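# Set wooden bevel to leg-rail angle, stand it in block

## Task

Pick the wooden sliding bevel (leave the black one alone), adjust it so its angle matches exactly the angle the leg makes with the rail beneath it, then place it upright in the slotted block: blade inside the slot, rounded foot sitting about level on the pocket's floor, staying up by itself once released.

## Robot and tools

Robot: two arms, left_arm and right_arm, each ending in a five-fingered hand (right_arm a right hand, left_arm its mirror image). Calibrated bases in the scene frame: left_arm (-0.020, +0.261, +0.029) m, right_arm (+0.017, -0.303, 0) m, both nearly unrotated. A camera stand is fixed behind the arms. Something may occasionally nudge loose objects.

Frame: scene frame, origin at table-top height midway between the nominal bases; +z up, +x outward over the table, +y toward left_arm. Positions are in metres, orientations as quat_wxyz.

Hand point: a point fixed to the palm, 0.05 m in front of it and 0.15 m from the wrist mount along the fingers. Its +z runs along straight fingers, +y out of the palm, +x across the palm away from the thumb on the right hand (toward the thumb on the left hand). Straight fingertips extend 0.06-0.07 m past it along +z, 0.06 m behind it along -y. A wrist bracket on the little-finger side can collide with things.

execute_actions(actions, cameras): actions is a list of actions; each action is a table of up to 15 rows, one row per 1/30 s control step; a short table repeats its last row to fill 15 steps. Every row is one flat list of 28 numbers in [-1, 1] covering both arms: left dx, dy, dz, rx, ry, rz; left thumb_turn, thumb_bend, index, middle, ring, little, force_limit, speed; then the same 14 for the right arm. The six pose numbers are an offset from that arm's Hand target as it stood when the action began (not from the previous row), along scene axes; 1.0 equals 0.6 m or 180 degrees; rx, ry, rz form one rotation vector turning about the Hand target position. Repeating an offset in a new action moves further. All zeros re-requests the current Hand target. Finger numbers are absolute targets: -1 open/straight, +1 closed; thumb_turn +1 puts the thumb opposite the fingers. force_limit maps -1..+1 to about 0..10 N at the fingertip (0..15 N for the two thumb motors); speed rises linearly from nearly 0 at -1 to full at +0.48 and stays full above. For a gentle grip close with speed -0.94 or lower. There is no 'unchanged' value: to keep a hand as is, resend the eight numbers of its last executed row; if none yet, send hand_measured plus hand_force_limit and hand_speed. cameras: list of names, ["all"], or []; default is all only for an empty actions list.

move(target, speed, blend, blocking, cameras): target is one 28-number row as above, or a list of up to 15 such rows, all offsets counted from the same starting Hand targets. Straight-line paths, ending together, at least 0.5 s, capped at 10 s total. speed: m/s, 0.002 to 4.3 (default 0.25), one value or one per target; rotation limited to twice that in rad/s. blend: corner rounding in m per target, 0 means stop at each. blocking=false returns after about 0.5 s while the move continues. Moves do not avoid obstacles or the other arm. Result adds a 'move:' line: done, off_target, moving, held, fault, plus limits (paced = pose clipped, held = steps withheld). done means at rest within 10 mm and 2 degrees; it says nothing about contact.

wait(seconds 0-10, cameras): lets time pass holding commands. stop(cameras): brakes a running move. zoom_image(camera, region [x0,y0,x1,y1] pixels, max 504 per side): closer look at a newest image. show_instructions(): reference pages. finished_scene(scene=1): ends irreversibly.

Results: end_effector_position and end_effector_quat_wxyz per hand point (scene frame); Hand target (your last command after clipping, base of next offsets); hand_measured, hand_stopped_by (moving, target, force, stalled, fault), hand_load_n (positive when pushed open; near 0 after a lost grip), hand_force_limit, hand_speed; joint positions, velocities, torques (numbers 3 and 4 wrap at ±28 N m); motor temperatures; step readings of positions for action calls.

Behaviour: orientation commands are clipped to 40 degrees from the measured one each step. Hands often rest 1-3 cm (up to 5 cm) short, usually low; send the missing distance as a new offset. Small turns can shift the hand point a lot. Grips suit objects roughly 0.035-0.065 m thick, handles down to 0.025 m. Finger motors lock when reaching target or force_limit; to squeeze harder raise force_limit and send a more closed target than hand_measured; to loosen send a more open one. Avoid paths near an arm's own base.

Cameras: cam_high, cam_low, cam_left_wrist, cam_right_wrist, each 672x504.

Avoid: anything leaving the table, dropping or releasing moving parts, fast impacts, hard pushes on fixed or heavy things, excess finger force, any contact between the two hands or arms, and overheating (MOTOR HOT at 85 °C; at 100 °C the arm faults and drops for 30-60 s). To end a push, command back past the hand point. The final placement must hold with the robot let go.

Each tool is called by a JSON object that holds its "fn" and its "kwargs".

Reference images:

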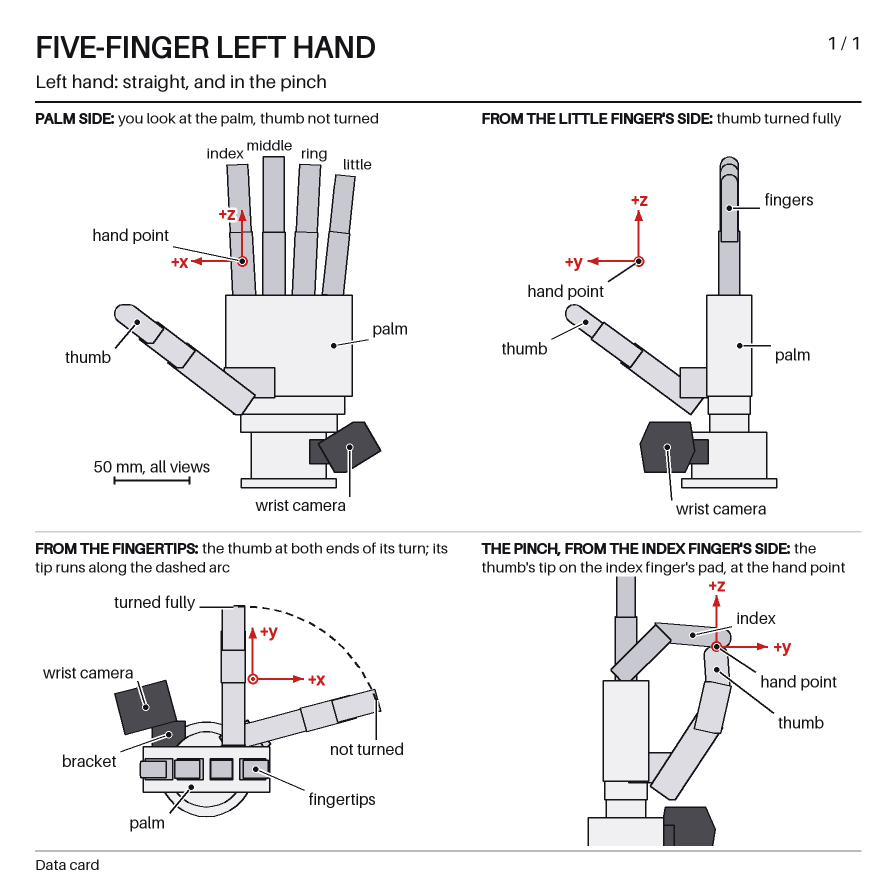

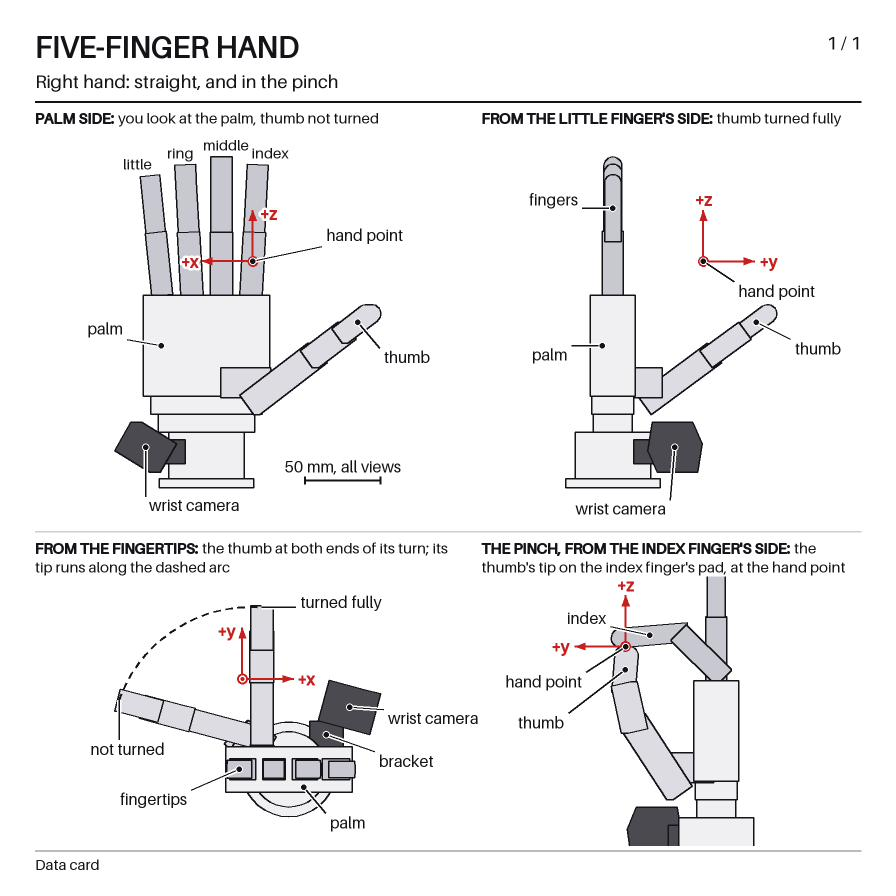

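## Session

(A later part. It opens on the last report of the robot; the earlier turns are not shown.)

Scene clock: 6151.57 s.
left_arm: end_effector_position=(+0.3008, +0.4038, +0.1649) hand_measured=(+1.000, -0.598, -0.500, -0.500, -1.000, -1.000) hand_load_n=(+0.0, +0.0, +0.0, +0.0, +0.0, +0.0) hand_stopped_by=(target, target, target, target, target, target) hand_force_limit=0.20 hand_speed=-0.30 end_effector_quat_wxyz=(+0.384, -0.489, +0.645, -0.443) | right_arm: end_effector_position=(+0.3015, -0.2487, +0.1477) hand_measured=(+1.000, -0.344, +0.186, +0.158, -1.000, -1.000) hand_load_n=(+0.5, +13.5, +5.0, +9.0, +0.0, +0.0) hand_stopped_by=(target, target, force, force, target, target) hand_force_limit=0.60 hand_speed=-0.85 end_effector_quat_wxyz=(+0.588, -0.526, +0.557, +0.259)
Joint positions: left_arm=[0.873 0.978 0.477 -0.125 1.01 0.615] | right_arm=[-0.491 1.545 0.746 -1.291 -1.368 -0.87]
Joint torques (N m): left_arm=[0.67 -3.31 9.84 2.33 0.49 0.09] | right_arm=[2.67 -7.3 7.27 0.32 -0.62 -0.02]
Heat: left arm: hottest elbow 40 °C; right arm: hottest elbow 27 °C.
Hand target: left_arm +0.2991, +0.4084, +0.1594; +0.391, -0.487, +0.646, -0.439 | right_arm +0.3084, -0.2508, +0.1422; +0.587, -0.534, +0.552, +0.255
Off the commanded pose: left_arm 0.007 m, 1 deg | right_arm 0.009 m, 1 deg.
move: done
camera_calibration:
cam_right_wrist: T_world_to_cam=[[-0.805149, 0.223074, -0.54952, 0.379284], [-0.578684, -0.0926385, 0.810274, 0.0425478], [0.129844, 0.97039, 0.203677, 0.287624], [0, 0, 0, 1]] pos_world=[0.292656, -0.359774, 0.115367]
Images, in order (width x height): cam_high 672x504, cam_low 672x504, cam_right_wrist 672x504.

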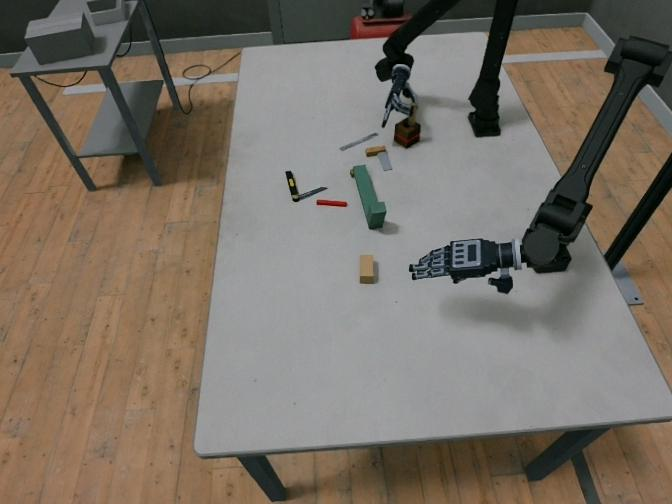

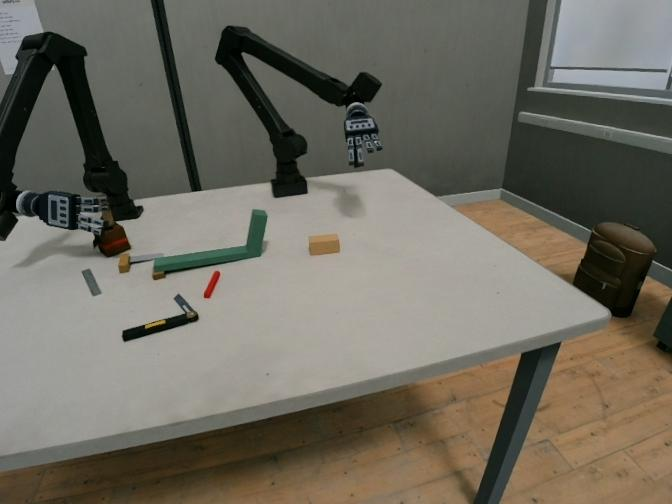

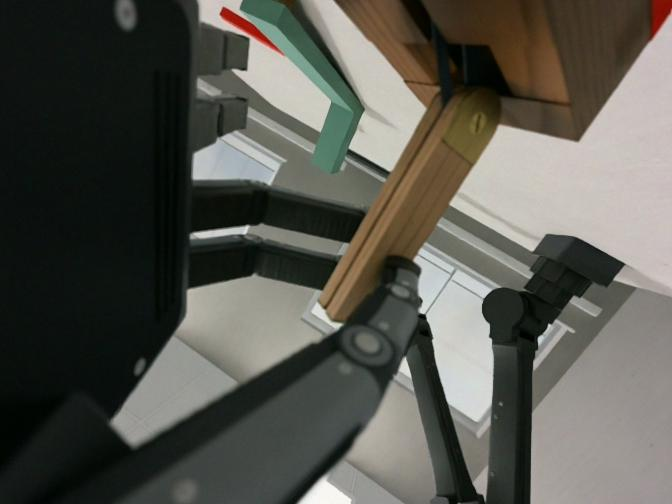

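{"fn": "move", "kwargs": {"target": [0,0,0,0,0,0,1,-0.6,-0.5,-0.5,-1,-1,0.2,-0.3,0.0107,-0.0143,0.006,0,0,0,1,-0.34,0.65,0.65,-1,-1,0.6,-0.85], "speed": 0.02, "cameras": ["cam_high","cam_low","cam_right_wrist"]}}

{"fn": "zoom_image", "kwargs": {"camera": "cam_right_wrist", "region": [420, 0, 660, 180]}}

{"fn": "zoom_image", "kwargs": {"camera": "cam_low", "region": [80, 200, 140, 260]}}

Scene clock: 6171.87 s.
left_arm: end_effector_position=(+0.3008, +0.4038, +0.1649) hand_measured=(+1.000, -0.598, -0.500, -0.500, -1.000, -1.000) hand_load_n=(+0.0, +0.0, +0.0, +0.0, +0.0, +0.0) hand_stopped_by=(target, target, target, target, target, target) hand_force_limit=0.20 hand_speed=-0.30 end_effector_quat_wxyz=(+0.384, -0.489, +0.645, -0.443) | right_arm: end_effector_position=(+0.3049, -0.2520, +0.1451) hand_measured=(+1.000, -0.344, +0.186, +0.158, -1.000, -1.000) hand_load_n=(+0.5, +13.5, +5.5, +9.0, +0.0, +0.0) hand_stopped_by=(target, target, force, force, target, target) hand_force_limit=0.60 hand_speed=-0.85 end_effector_quat_wxyz=(+0.587, -0.533, +0.552, +0.258)
Joint positions: left_arm=[0.873 0.978 0.477 -0.125 1.01 0.615] | right_arm=[-0.491 1.57 0.768 -1.322 -1.359 -0.918]
Joint torques (N m): left_arm=[0.67 -3.31 9.84 2.35 0.49 0.09] | right_arm=[1.55 -7.82 8.49 -0.99 -0.67 -0.01]
Heat: left arm: hottest elbow 40 °C; right arm: hottest elbow 27 °C.
Hand target: left_arm +0.2991, +0.4084, +0.1594; +0.391, -0.487, +0.646, -0.439 | right_arm +0.3148, -0.2593, +0.1458; +0.587, -0.534, +0.552, +0.256
Off the commanded pose: left_arm 0.007 m, 1 deg | right_arm 0.012 m, 0 deg.
move: off_target (right_arm)
camera_calibration:
cam_right_wrist: T_world_to_cam=[[-0.802631, 0.208155, -0.558977, 0.378165], [-0.58523, -0.0936962, 0.805436, 0.0488688], [0.115281, 0.973598, 0.197022, 0.297182], [0, 0, 0, 1]] pos_world=[0.297867, -0.363474, 0.113473]
Images, in order (width x height): cam_high 672x504, cam_low 672x504, cam_right_wrist 672x504.

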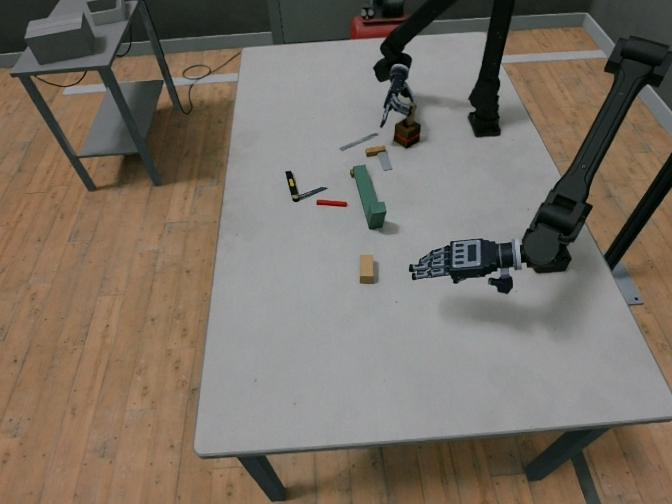

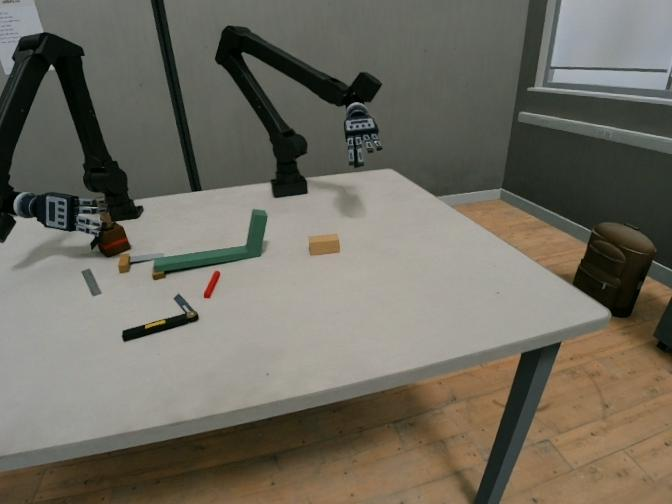

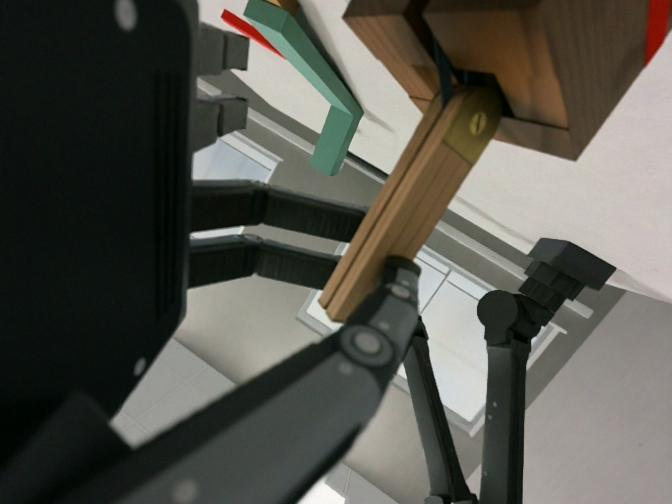

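Scaled by 2.100 from the camera's 672x504 image, which has a finer 960x720 frame.

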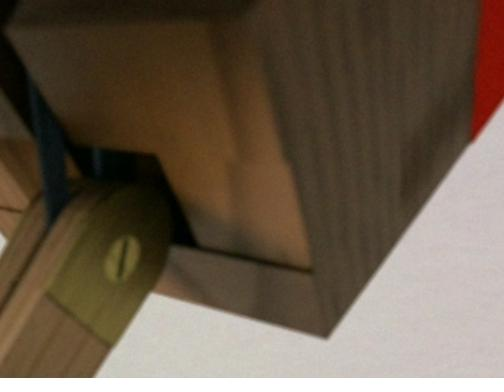

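Scaled by 8.400 from the camera's 672x504 image, which has a finer 960x720 frame.

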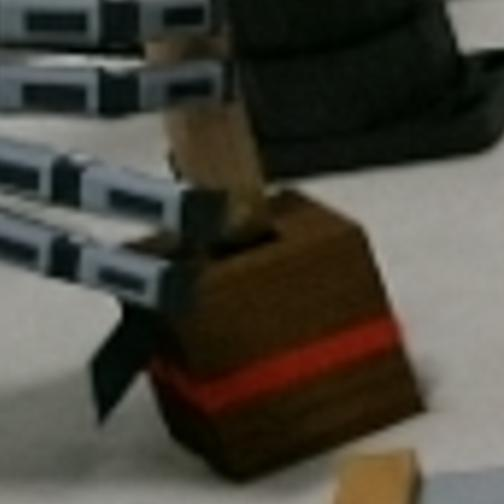

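{"fn": "move", "kwargs": {"target": [0,0,0,0,0,0,1,-0.6,-0.5,-0.5,-1,-1,0.2,-0.3,0.01,-0.014,0.004,0,0,0,1,-0.34,0.65,0.65,-1,-1,0.6,-0.85], "speed": 0.02, "cameras": ["cam_high","cam_low","cam_right_wrist"]}}

{"fn": "zoom_image", "kwargs": {"camera": "cam_right_wrist", "region": [420, 0, 660, 180]}}

{"fn": "zoom_image", "kwargs": {"camera": "cam_low", "region": [80, 200, 140, 260]}}

Scene clock: 6183.60 s.
left_arm: end_effector_position=(+0.3008, +0.4038, +0.1649) hand_measured=(+1.000, -0.598, -0.500, -0.500, -1.000, -1.000) hand_load_n=(+0.0, +0.0, +0.0, +0.0, +0.0, +0.0) hand_stopped_by=(target, target, target, target, target, target) hand_force_limit=0.20 hand_speed=-0.30 end_effector_quat_wxyz=(+0.384, -0.489, +0.645, -0.443) | right_arm: end_effector_position=(+0.3109, -0.2592, +0.1476) hand_measured=(+1.000, -0.344, +0.186, +0.158, -1.000, -1.000) hand_load_n=(+0.5, +14.0, +5.0, +9.0, +0.0, +0.0) hand_stopped_by=(target, target, force, force, target, target) hand_force_limit=0.60 hand_speed=-0.85 end_effector_quat_wxyz=(+0.586, -0.534, +0.551, +0.258)
Joint positions: left_arm=[0.873 0.978 0.477 -0.125 1.01 0.615] | right_arm=[-0.501 1.596 0.804 -1.38 -1.352 -0.968]
Joint torques (N m): left_arm=[0.73 -3.37 9.83 2.33 0.49 0.1] | right_arm=[1.32 -8.29 8.5 -1.1 -0.63 -0.05]
Heat: left arm: hottest elbow 40 °C; right arm: hottest elbow 28 °C.
Hand target: left_arm +0.2991, +0.4084, +0.1594; +0.391, -0.487, +0.646, -0.439 | right_arm +0.3208, -0.2676, +0.1481; +0.587, -0.534, +0.552, +0.256
Off the commanded pose: left_arm 0.007 m, 1 deg | right_arm 0.013 m, 0 deg.
move: off_target (right_arm)
camera_calibration:
cam_right_wrist: T_world_to_cam=[[-0.803142, 0.205482, -0.559231, 0.385346], [-0.58511, -0.0951294, 0.805355, 0.0490911], [0.112287, 0.974026, 0.196632, 0.30406], [0, 0, 0, 1]] pos_world=[0.30407, -0.370674, 0.116174]
Images, in order (width x height): cam_high 672x504, cam_low 672x504, cam_right_wrist 672x504.

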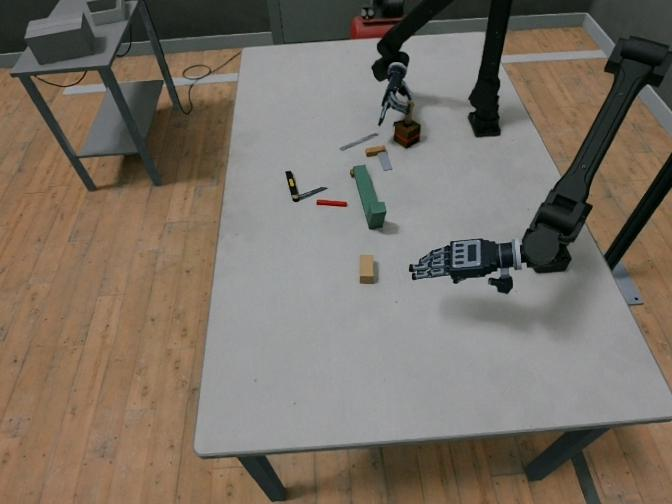

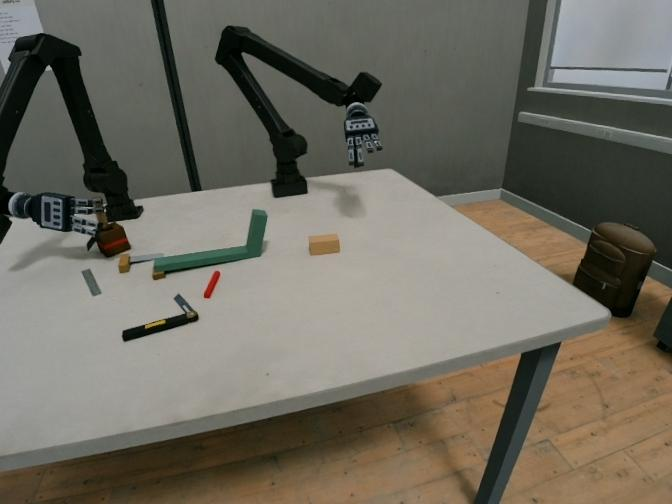

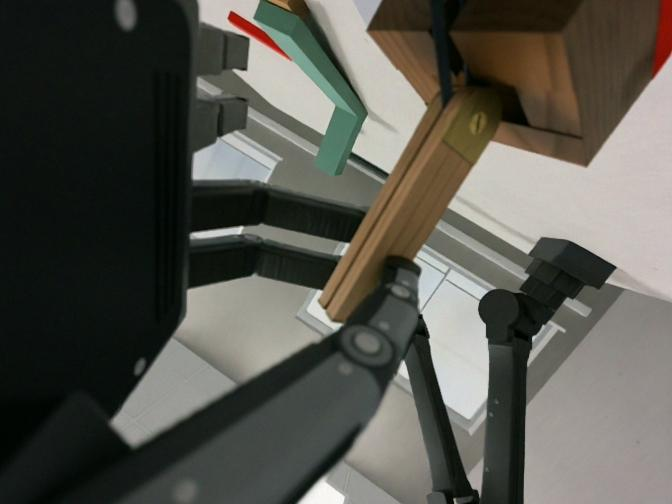

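Scaled by 2.100 from the camera's 672x504 image, which has a finer 960x720 frame.

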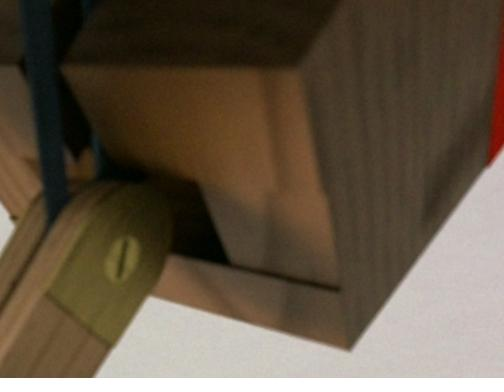

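Scaled by 8.400 from the camera's 672x504 image, which has a finer 960x720 frame.

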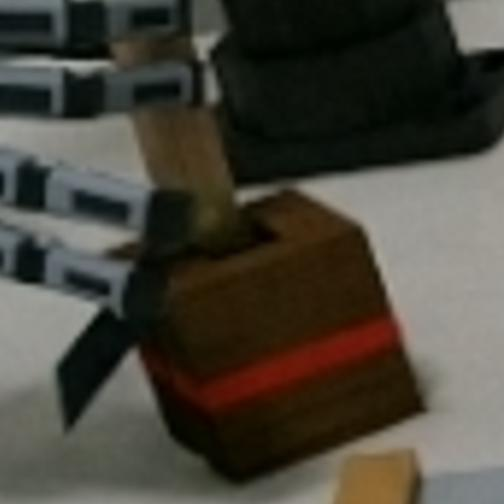

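{"fn": "move", "kwargs": {"target": [0,0,0,0,0,0,1,-0.6,-0.5,-0.5,-1,-1,0.2,-0.3,-0.0123,0.0123,-0.0143,0,0,0,1,-0.34,0.65,0.65,-1,-1,0.6,-0.85], "speed": 0.02, "cameras": ["cam_high","cam_low","cam_right_wrist"]}}

{"fn": "zoom_image", "kwargs": {"camera": "cam_right_wrist", "region": [420, 0, 660, 180]}}

Scene clock: 6229.07 s.
left_arm: end_effector_position=(+0.3008, +0.4038, +0.1649) hand_measured=(+1.000, -0.598, -0.500, -0.500, -1.000, -1.000) hand_load_n=(+0.0, +0.0, +0.0, +0.0, +0.0, +0.0) hand_stopped_by=(target, target, target, target, target, target) hand_force_limit=0.20 hand_speed=-0.30 end_effector_quat_wxyz=(+0.384, -0.489, +0.645, -0.443) | right_arm: end_effector_position=(+0.3131, -0.2599, +0.1467) hand_measured=(+1.000, -0.344, +0.186, +0.158, -1.000, -1.000) hand_load_n=(+1.0, +14.5, +5.5, +8.5, +0.0, +0.5) hand_stopped_by=(target, target, force, force, target, target) hand_force_limit=0.60 hand_speed=-0.85 end_effector_quat_wxyz=(+0.587, -0.533, +0.553, +0.256)
Joint positions: left_arm=[0.873 0.978 0.477 -0.125 1.01 0.615] | right_arm=[-0.501 1.596 0.804 -1.36 -1.355 -0.948]
Joint torques (N m): left_arm=[0.67 -3.31 9.84 2.33 0.49 0.1] | right_arm=[1.96 -8.76 5.08 0.47 -0.74 0.02]
Heat: left arm: hottest elbow 40 °C; right arm: hottest elbow 27 °C.
Hand target: left_arm +0.2991, +0.4084, +0.1594; +0.391, -0.487, +0.646, -0.439 | right_arm +0.3134, -0.2603, +0.1396; +0.587, -0.534, +0.552, +0.256
Off the commanded pose: left_arm 0.007 m, 1 deg | right_arm 0.007 m, 0 deg.
move: done
camera_calibration:
cam_right_wrist: T_world_to_cam=[[-0.801596, 0.20963, -0.55991, 0.387494], [-0.58623, -0.09172, 0.804936, 0.0523978], [0.117384, 0.973469, 0.196414, 0.302988], [0, 0, 0, 1]] pos_world=[0.305765, -0.371374, 0.115274]
Images, in order (width x height): cam_high 672x504, cam_low 672x504, cam_right_wrist 672x504.

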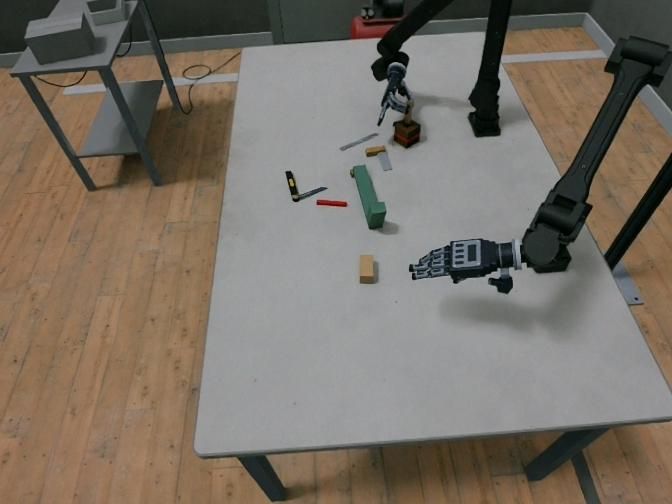

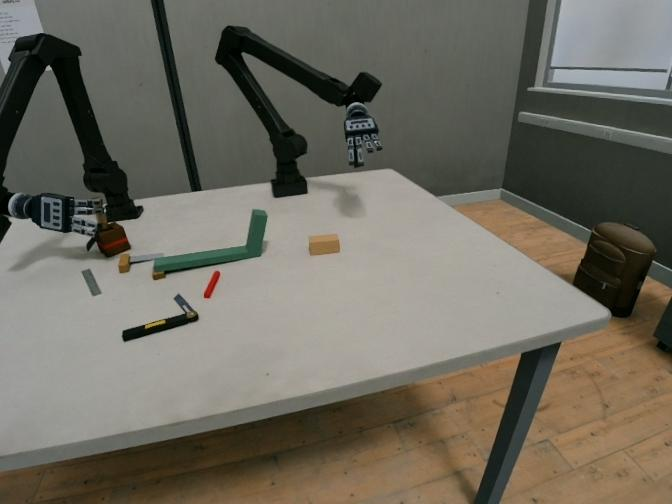

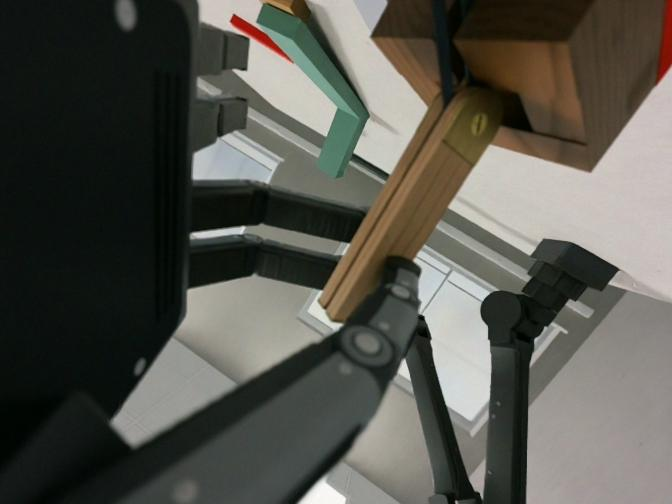

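Scaled by 2.100 from the camera's 672x504 image, which has a finer 960x720 frame.

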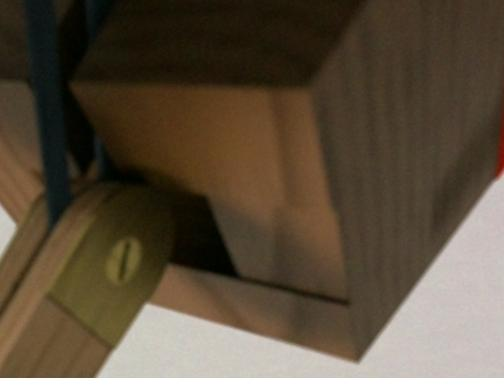

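{"fn": "move", "kwargs": {"target": [[0,0,0,0,0,0,1,-0.6,-0.5,-0.5,-1,-1,0.2,-0.3,-0.009,0.005,0.02,0,0,0,1,-0.34,0.65,0.65,-1,-1,0.6,-0.85],[0,0,0,0,0,0,1,-0.6,-0.5,-0.5,-1,-1,0.2,-0.3,-0.009,0.005,-0.01,0,0,0,1,-0.34,0.65,0.65,-1,-1,0.6,-0.85]], "speed": 0.02, "cameras": ["cam_high","cam_low","cam_right_wrist"]}}

{"fn": "zoom_image", "kwargs": {"camera": "cam_right_wrist", "region": [420, 0, 660, 180]}}

Scene clock: 6242.17 s.
left_arm: end_effector_position=(+0.3008, +0.4038, +0.1649) hand_measured=(+1.000, -0.598, -0.500, -0.500, -1.000, -1.000) hand_load_n=(+0.0, +0.0, +0.0, +0.0, +0.0, +0.0) hand_stopped_by=(target, target, target, target, target, target) hand_force_limit=0.20 hand_speed=-0.30 end_effector_quat_wxyz=(+0.384, -0.489, +0.645, -0.443) | right_arm: end_effector_position=(+0.3110, -0.2582, +0.1458) hand_measured=(+1.000, -0.344, +0.186, +0.158, -1.000, -1.000) hand_load_n=(+1.0, +14.0, +5.5, +8.5, +0.0, +0.0) hand_stopped_by=(target, target, force, force, target, target) hand_force_limit=0.60 hand_speed=-0.85 end_effector_quat_wxyz=(+0.590, -0.535, +0.550, +0.251)
Joint positions: left_arm=[0.873 0.978 0.477 -0.125 1.01 0.615] | right_arm=[-0.501 1.584 0.79 -1.34 -1.36 -0.943]
Joint torques (N m): left_arm=[0.67 -3.31 9.83 2.35 0.48 0.09] | right_arm=[1.9 -7.71 4.26 0.46 -0.53 -0.05]
Heat: left arm: hottest elbow 39 °C; right arm: hottest elbow 27 °C.
Hand target: left_arm +0.2991, +0.4084, +0.1594; +0.391, -0.487, +0.646, -0.439 | right_arm +0.3081, -0.2573, +0.1336; +0.587, -0.534, +0.552, +0.256
Off the commanded pose: left_arm 0.007 m, 1 deg | right_arm 0.013 m, 1 deg.
move: off_target (right_arm)
camera_calibration:
cam_right_wrist: T_world_to_cam=[[-0.792649, 0.210093, -0.572336, 0.384017], [-0.598184, -0.0865763, 0.796668, 0.058272], [0.117823, 0.973841, 0.194299, 0.30204], [0, 0, 0, 1]] pos_world=[0.303661, -0.369773, 0.114677]
Images, in order (width x height): cam_high 672x504, cam_low 672x504, cam_right_wrist 672x504.

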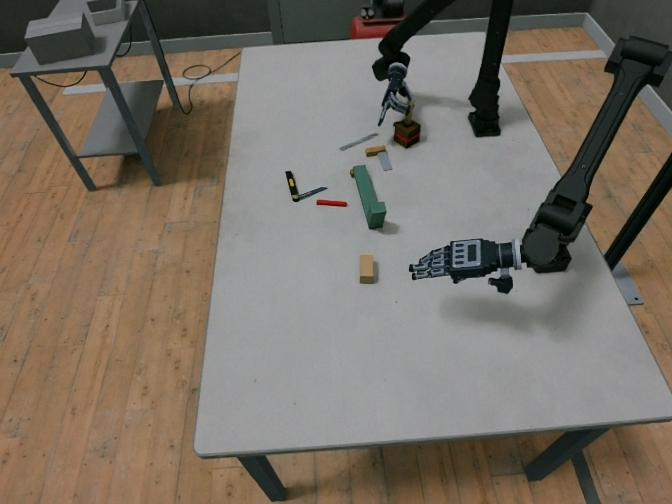

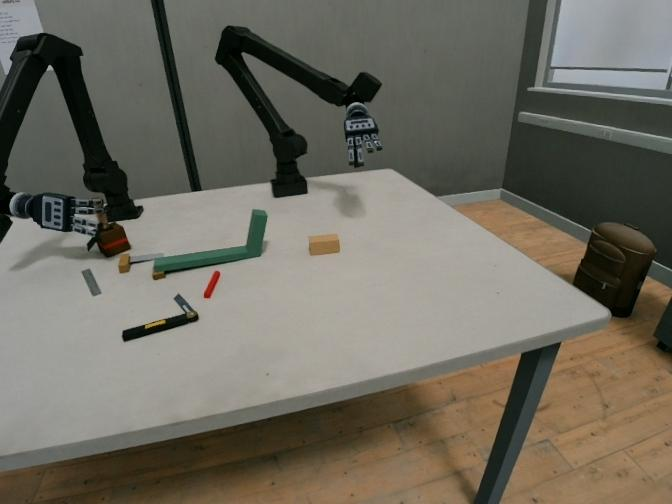

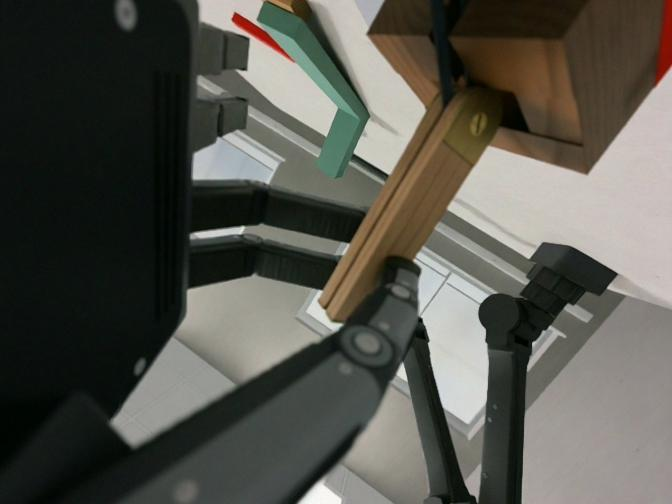

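Scaled by 2.100 from the camera's 672x504 image, which has a finer 960x720 frame.

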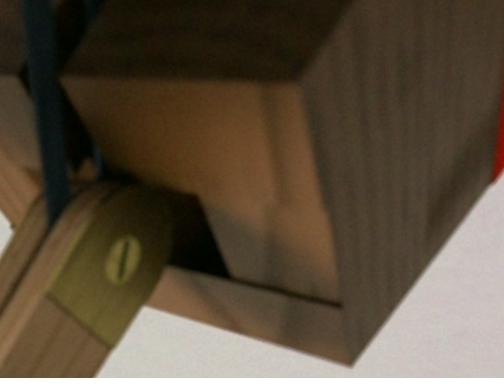

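{"fn": "move", "kwargs": {"target": [0,0,0,0,0,0,1,-0.6,-0.5,-0.5,-1,-1,0.2,-0.3,-0.003,0.003,-0.013,0,0,0,1,-0.34,0.65,0.65,-1,-1,0.6,-0.85], "speed": 0.03, "cameras": ["cam_high","cam_low","cam_right_wrist"]}}

{"fn": "zoom_image", "kwargs": {"camera": "cam_right_wrist", "region": [420, 0, 660, 180]}}

{"fn": "zoom_image", "kwargs": {"camera": "cam_low", "region": [80, 200, 140, 260]}}

Scene clock: 6249.73 s.
left_arm: end_effector_position=(+0.3008, +0.4038, +0.1649) hand_measured=(+1.000, -0.598, -0.500, -0.500, -1.000, -1.000) hand_load_n=(+0.5, +0.0, +0.0, +0.0, +0.0, +0.0) hand_stopped_by=(target, target, target, target, target, target) hand_force_limit=0.20 hand_speed=-0.30 end_effector_quat_wxyz=(+0.384, -0.489, +0.645, -0.443) | right_arm: end_effector_position=(+0.3092, -0.2569, +0.1361) hand_measured=(+1.000, -0.344, +0.186, +0.158, -1.000, -1.000) hand_load_n=(+0.0, +15.0, +2.5, +10.0, +0.0, +0.0) hand_stopped_by=(target, target, force, force, target, target) hand_force_limit=0.60 hand_speed=-0.85 end_effector_quat_wxyz=(+0.592, -0.534, +0.550, +0.250)
Joint positions: left_arm=[0.873 0.978 0.477 -0.125 1.01 0.615] | right_arm=[-0.501 1.601 0.773 -1.301 -1.364 -0.938]
Joint torques (N m): left_arm=[0.67 -3.31 9.84 2.33 0.48 0.1] | right_arm=[2.14 -8.06 4.19 0.25 -0.42 -0.01]
Heat: left arm: hottest elbow 39 °C; right arm: hottest elbow 27 °C.
Hand target: left_arm +0.2991, +0.4084, +0.1594; +0.391, -0.487, +0.646, -0.439 | right_arm +0.3062, -0.2555, +0.1258; +0.587, -0.534, +0.552, +0.256
Off the commanded pose: left_arm 0.007 m, 1 deg | right_arm 0.011 m, 1 deg.
move: off_target (right_arm)
camera_calibration:
cam_right_wrist: T_world_to_cam=[[-0.791783, 0.214067, -0.572062, 0.377585], [-0.598754, -0.0869138, 0.796203, 0.0652599], [0.120721, 0.972945, 0.19699, 0.301371], [0, 0, 0, 1]] pos_world=[0.301658, -0.368373, 0.104675]
Images, in order (width x height): cam_high 672x504, cam_low 672x504, cam_right_wrist 672x504.

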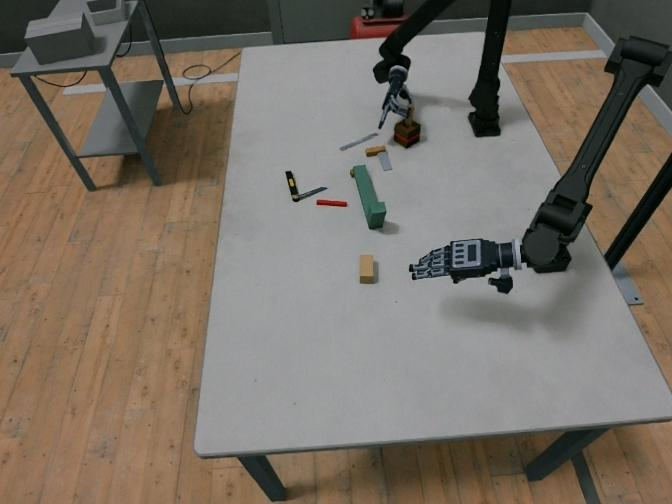

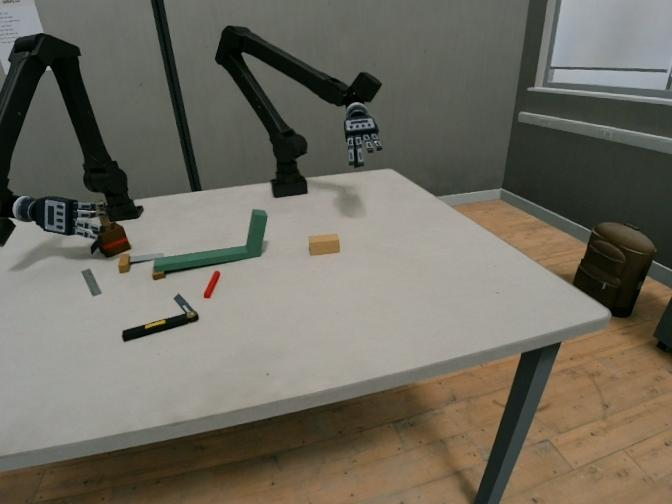

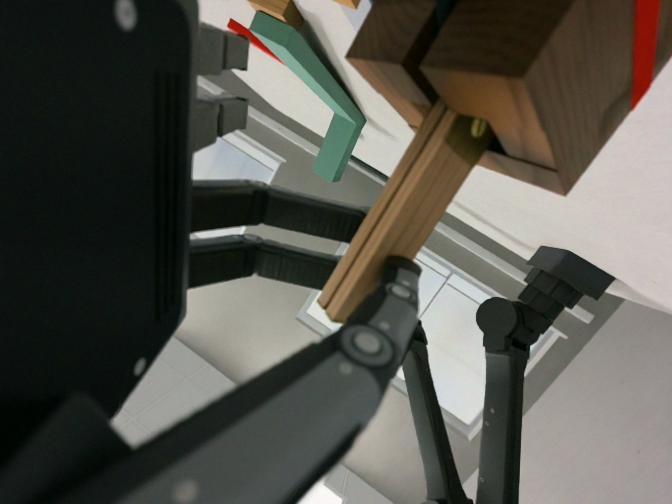

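Scaled by 2.100 from the camera's 672x504 image, which has a finer 960x720 frame.

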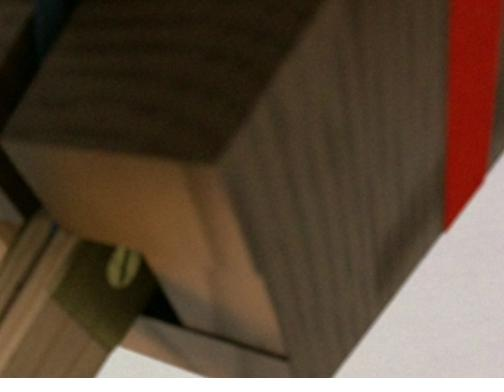

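Scaled by 8.400 from the camera's 672x504 image, which has a finer 960x720 frame.

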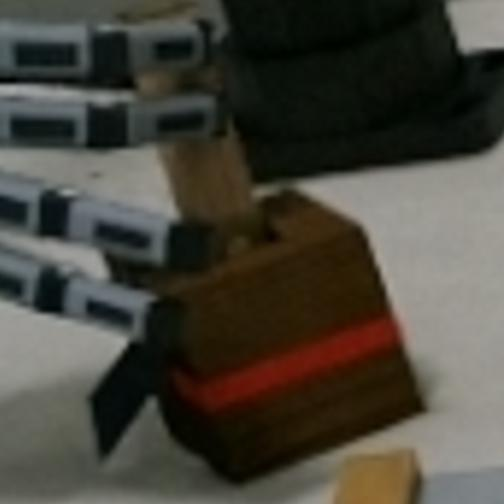

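{"fn": "move", "kwargs": {"target": [0,0,0,0,0,0,1,-0.6,-0.5,-0.5,-1,-1,0.2,-0.3,0.001,-0.001,-0.013,0,0,0,1,-0.34,0.65,0.65,-1,-1,0.6,-0.85], "speed": 0.03, "cameras": ["cam_high","cam_low","cam_right_wrist"]}}

{"fn": "zoom_image", "kwargs": {"camera": "cam_right_wrist", "region": [420, 0, 660, 180]}}

{"fn": "zoom_image", "kwargs": {"camera": "cam_low", "region": [80, 200, 140, 260]}}

{"fn": "zoom_image", "kwargs": {"camera": "cam_high", "region": [390, 92, 426, 140]}}

Scene clock: 6263.90 s.
left_arm: end_effector_position=(+0.3008, +0.4038, +0.1649) hand_measured=(+1.000, -0.598, -0.500, -0.500, -1.000, -1.000) hand_load_n=(+0.0, +0.0, +0.0, +0.0, +0.0, +0.0) hand_stopped_by=(target, target, target, target, target, target) hand_force_limit=0.20 hand_speed=-0.30 end_effector_quat_wxyz=(+0.384, -0.489, +0.645, -0.443) | right_arm: end_effector_position=(+0.3103, -0.2575, +0.1308) hand_measured=(+1.000, -0.344, +0.186, +0.158, -1.000, -1.000) hand_load_n=(+1.0, +15.0, +3.5, +9.5, +0.0, +0.0) hand_stopped_by=(target, target, force, force, target, target) hand_force_limit=0.60 hand_speed=-0.85 end_effector_quat_wxyz=(+0.591, -0.532, +0.551, +0.252)
Joint positions: left_arm=[0.873 0.978 0.477 -0.125 1.01 0.615] | right_arm=[-0.501 1.618 0.773 -1.288 -1.363 -0.935]
Joint torques (N m): left_arm=[0.67 -3.37 9.84 2.33 0.49 0.1] | right_arm=[2.08 -7.94 3.93 0.65 -0.42 -0.08]
Heat: left arm: hottest elbow 39 °C; right arm: hottest elbow 27 °C.
Hand target: left_arm +0.2991, +0.4084, +0.1594; +0.391, -0.487, +0.646, -0.439 | right_arm +0.3068, -0.2561, +0.1180; +0.587, -0.534, +0.552, +0.256
Off the commanded pose: left_arm 0.007 m, 1 deg | right_arm 0.013 m, 1 deg.
move: off_target (right_arm)
camera_calibration:
cam_right_wrist: T_world_to_cam=[[-0.794721, 0.215525, -0.567422, 0.376224], [-0.594598, -0.0886158, 0.799124, 0.0679612], [0.121948, 0.972469, 0.198575, 0.302128], [0, 0, 0, 1]] pos_world=[0.302558, -0.368874, 0.0991728]
Images, in order (width x height): cam_high 672x504, cam_low 672x504, cam_right_wrist 672x504.

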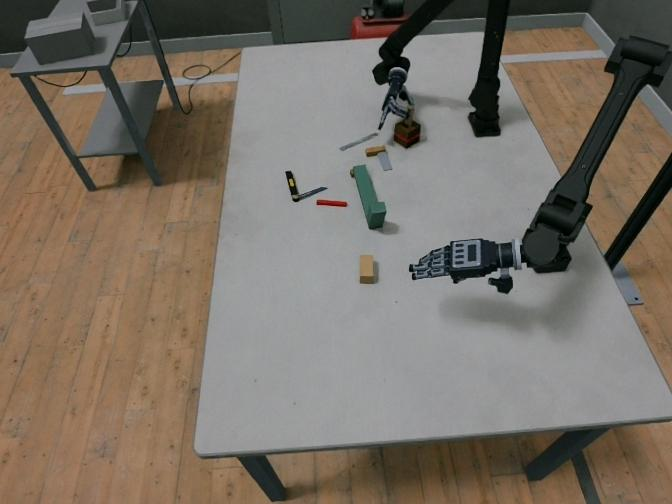

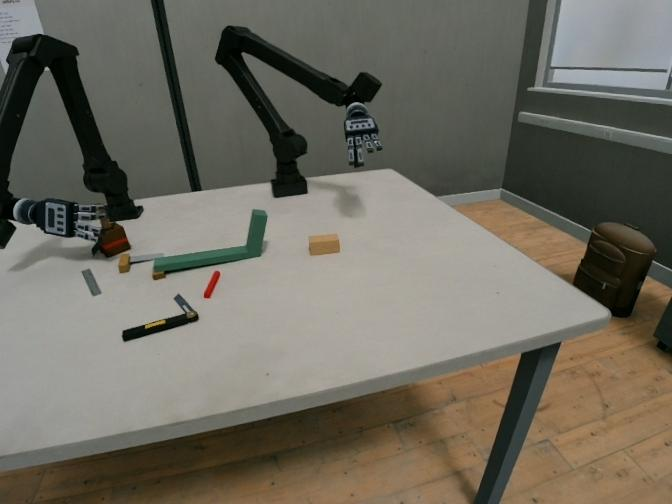

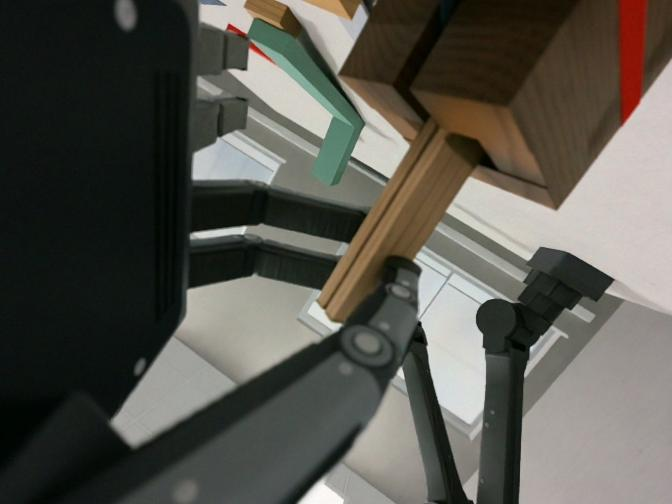

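Scaled by 2.100 from the camera's 672x504 image, which has a finer 960x720 frame.

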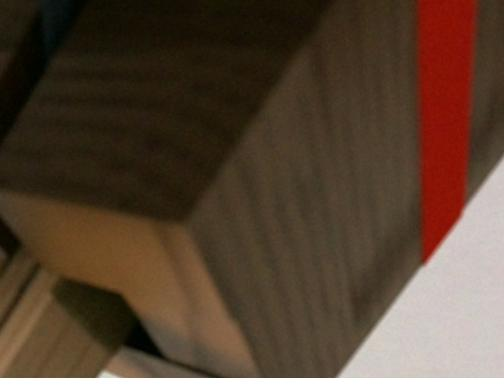

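Scaled by 8.400 from the camera's 672x504 image, which has a finer 960x720 frame.

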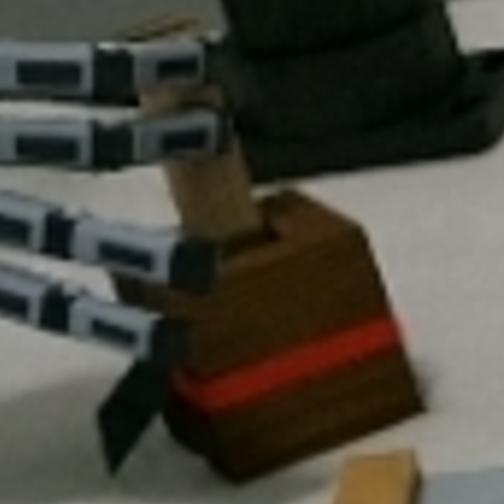

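Scaled by 10.500 from the camera's 672x504 image, which has a finer 960x720 frame.

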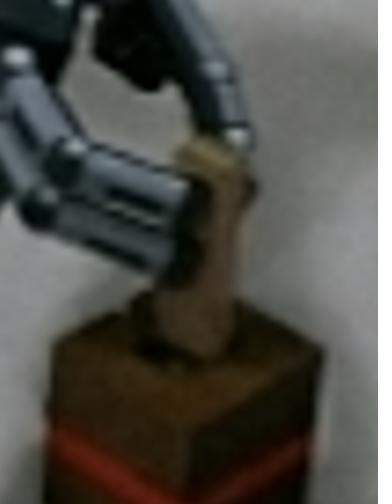

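{"fn": "move", "kwargs": {"target": [0,0,0,0,0,0,1,-0.6,-0.5,-0.5,-1,-1,0.2,-0.3,-0.001,0.001,-0.01,0,0,0,1,-0.34,0.65,0.65,-1,-1,0.6,-0.85], "speed": 0.03, "cameras": ["cam_high","cam_low","cam_right_wrist"]}}

{"fn": "zoom_image", "kwargs": {"camera": "cam_low", "region": [80, 200, 140, 260]}}

{"fn": "zoom_image", "kwargs": {"camera": "cam_high", "region": [390, 92, 426, 140]}}

Scene clock: 6272.77 s.
left_arm: end_effector_position=(+0.3008, +0.4038, +0.1649) hand_measured=(+1.000, -0.598, -0.500, -0.500, -1.000, -1.000) hand_load_n=(+0.0, +0.0, +0.0, +0.0, +0.0, +0.0) hand_stopped_by=(target, target, target, target, target, target) hand_force_limit=0.20 hand_speed=-0.30 end_effector_quat_wxyz=(+0.384, -0.489, +0.645, -0.443) | right_arm: end_effector_position=(+0.3109, -0.2571, +0.1296) hand_measured=(+1.000, -0.344, +0.186, +0.158, -1.000, -1.000) hand_load_n=(+2.5, +14.0, +6.0, +8.0, +0.0, +0.0) hand_stopped_by=(target, target, force, force, target, target) hand_force_limit=0.60 hand_speed=-0.85 end_effector_quat_wxyz=(+0.592, -0.527, +0.554, +0.255)
Joint positions: left_arm=[0.873 0.978 0.477 -0.125 1.01 0.615] | right_arm=[-0.501 1.623 0.769 -1.274 -1.369 -0.92]
Joint torques (N m): left_arm=[0.67 -3.31 9.84 2.35 0.48 0.09] | right_arm=[2.14 -7.3 3.64 0.94 -0.17 -0.21]
Heat: left arm: hottest elbow 39 °C; right arm: hottest elbow 26 °C.
Hand target: left_arm +0.2991, +0.4084, +0.1594; +0.391, -0.487, +0.646, -0.439 | right_arm +0.3062, -0.2555, +0.1120; +0.587, -0.534, +0.552, +0.256
Off the commanded pose: left_arm 0.007 m, 1 deg | right_arm 0.018 m, 1 deg.
move: off_target (right_arm)
camera_calibration:
cam_right_wrist: T_world_to_cam=[[-0.797547, 0.224839, -0.559792, 0.378178], [-0.589264, -0.0916467, 0.802726, 0.0664477], [0.129181, 0.970076, 0.205582, 0.298156], [0, 0, 0, 1]] pos_world=[0.302254, -0.368174, 0.097066]
Images, in order (width x height): cam_high 672x504, cam_low 672x504, cam_right_wrist 672x504.

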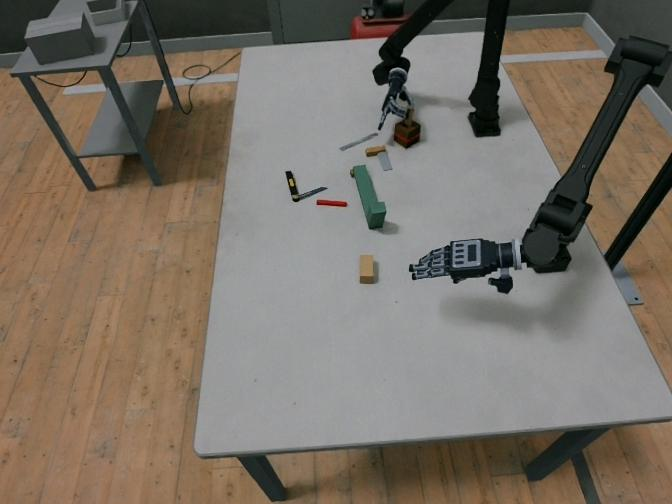

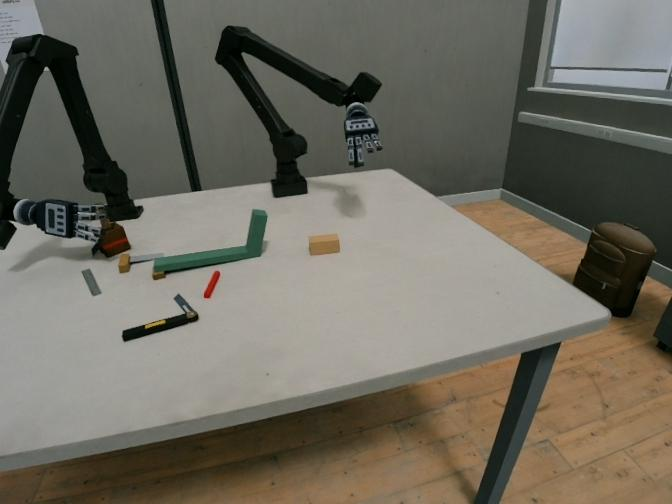

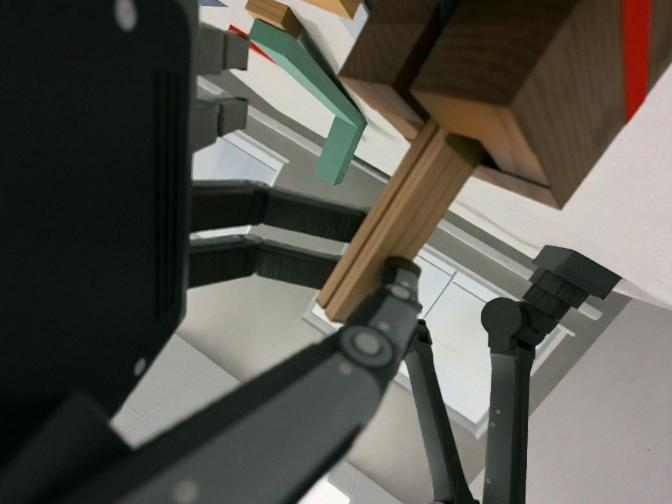

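Scaled by 8.400 from the camera's 672x504 image, which has a finer 960x720 frame.

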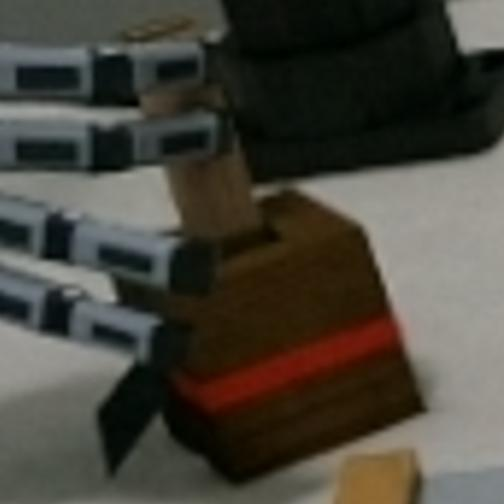

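Scaled by 10.500 from the camera's 672x504 image, which has a finer 960x720 frame.

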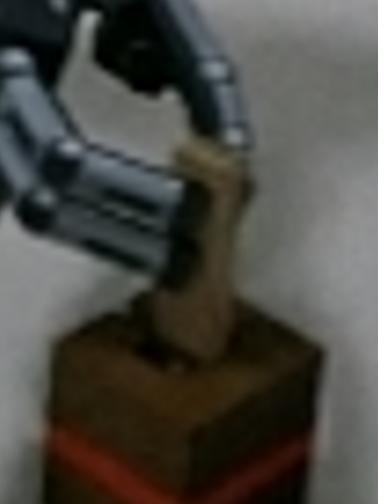

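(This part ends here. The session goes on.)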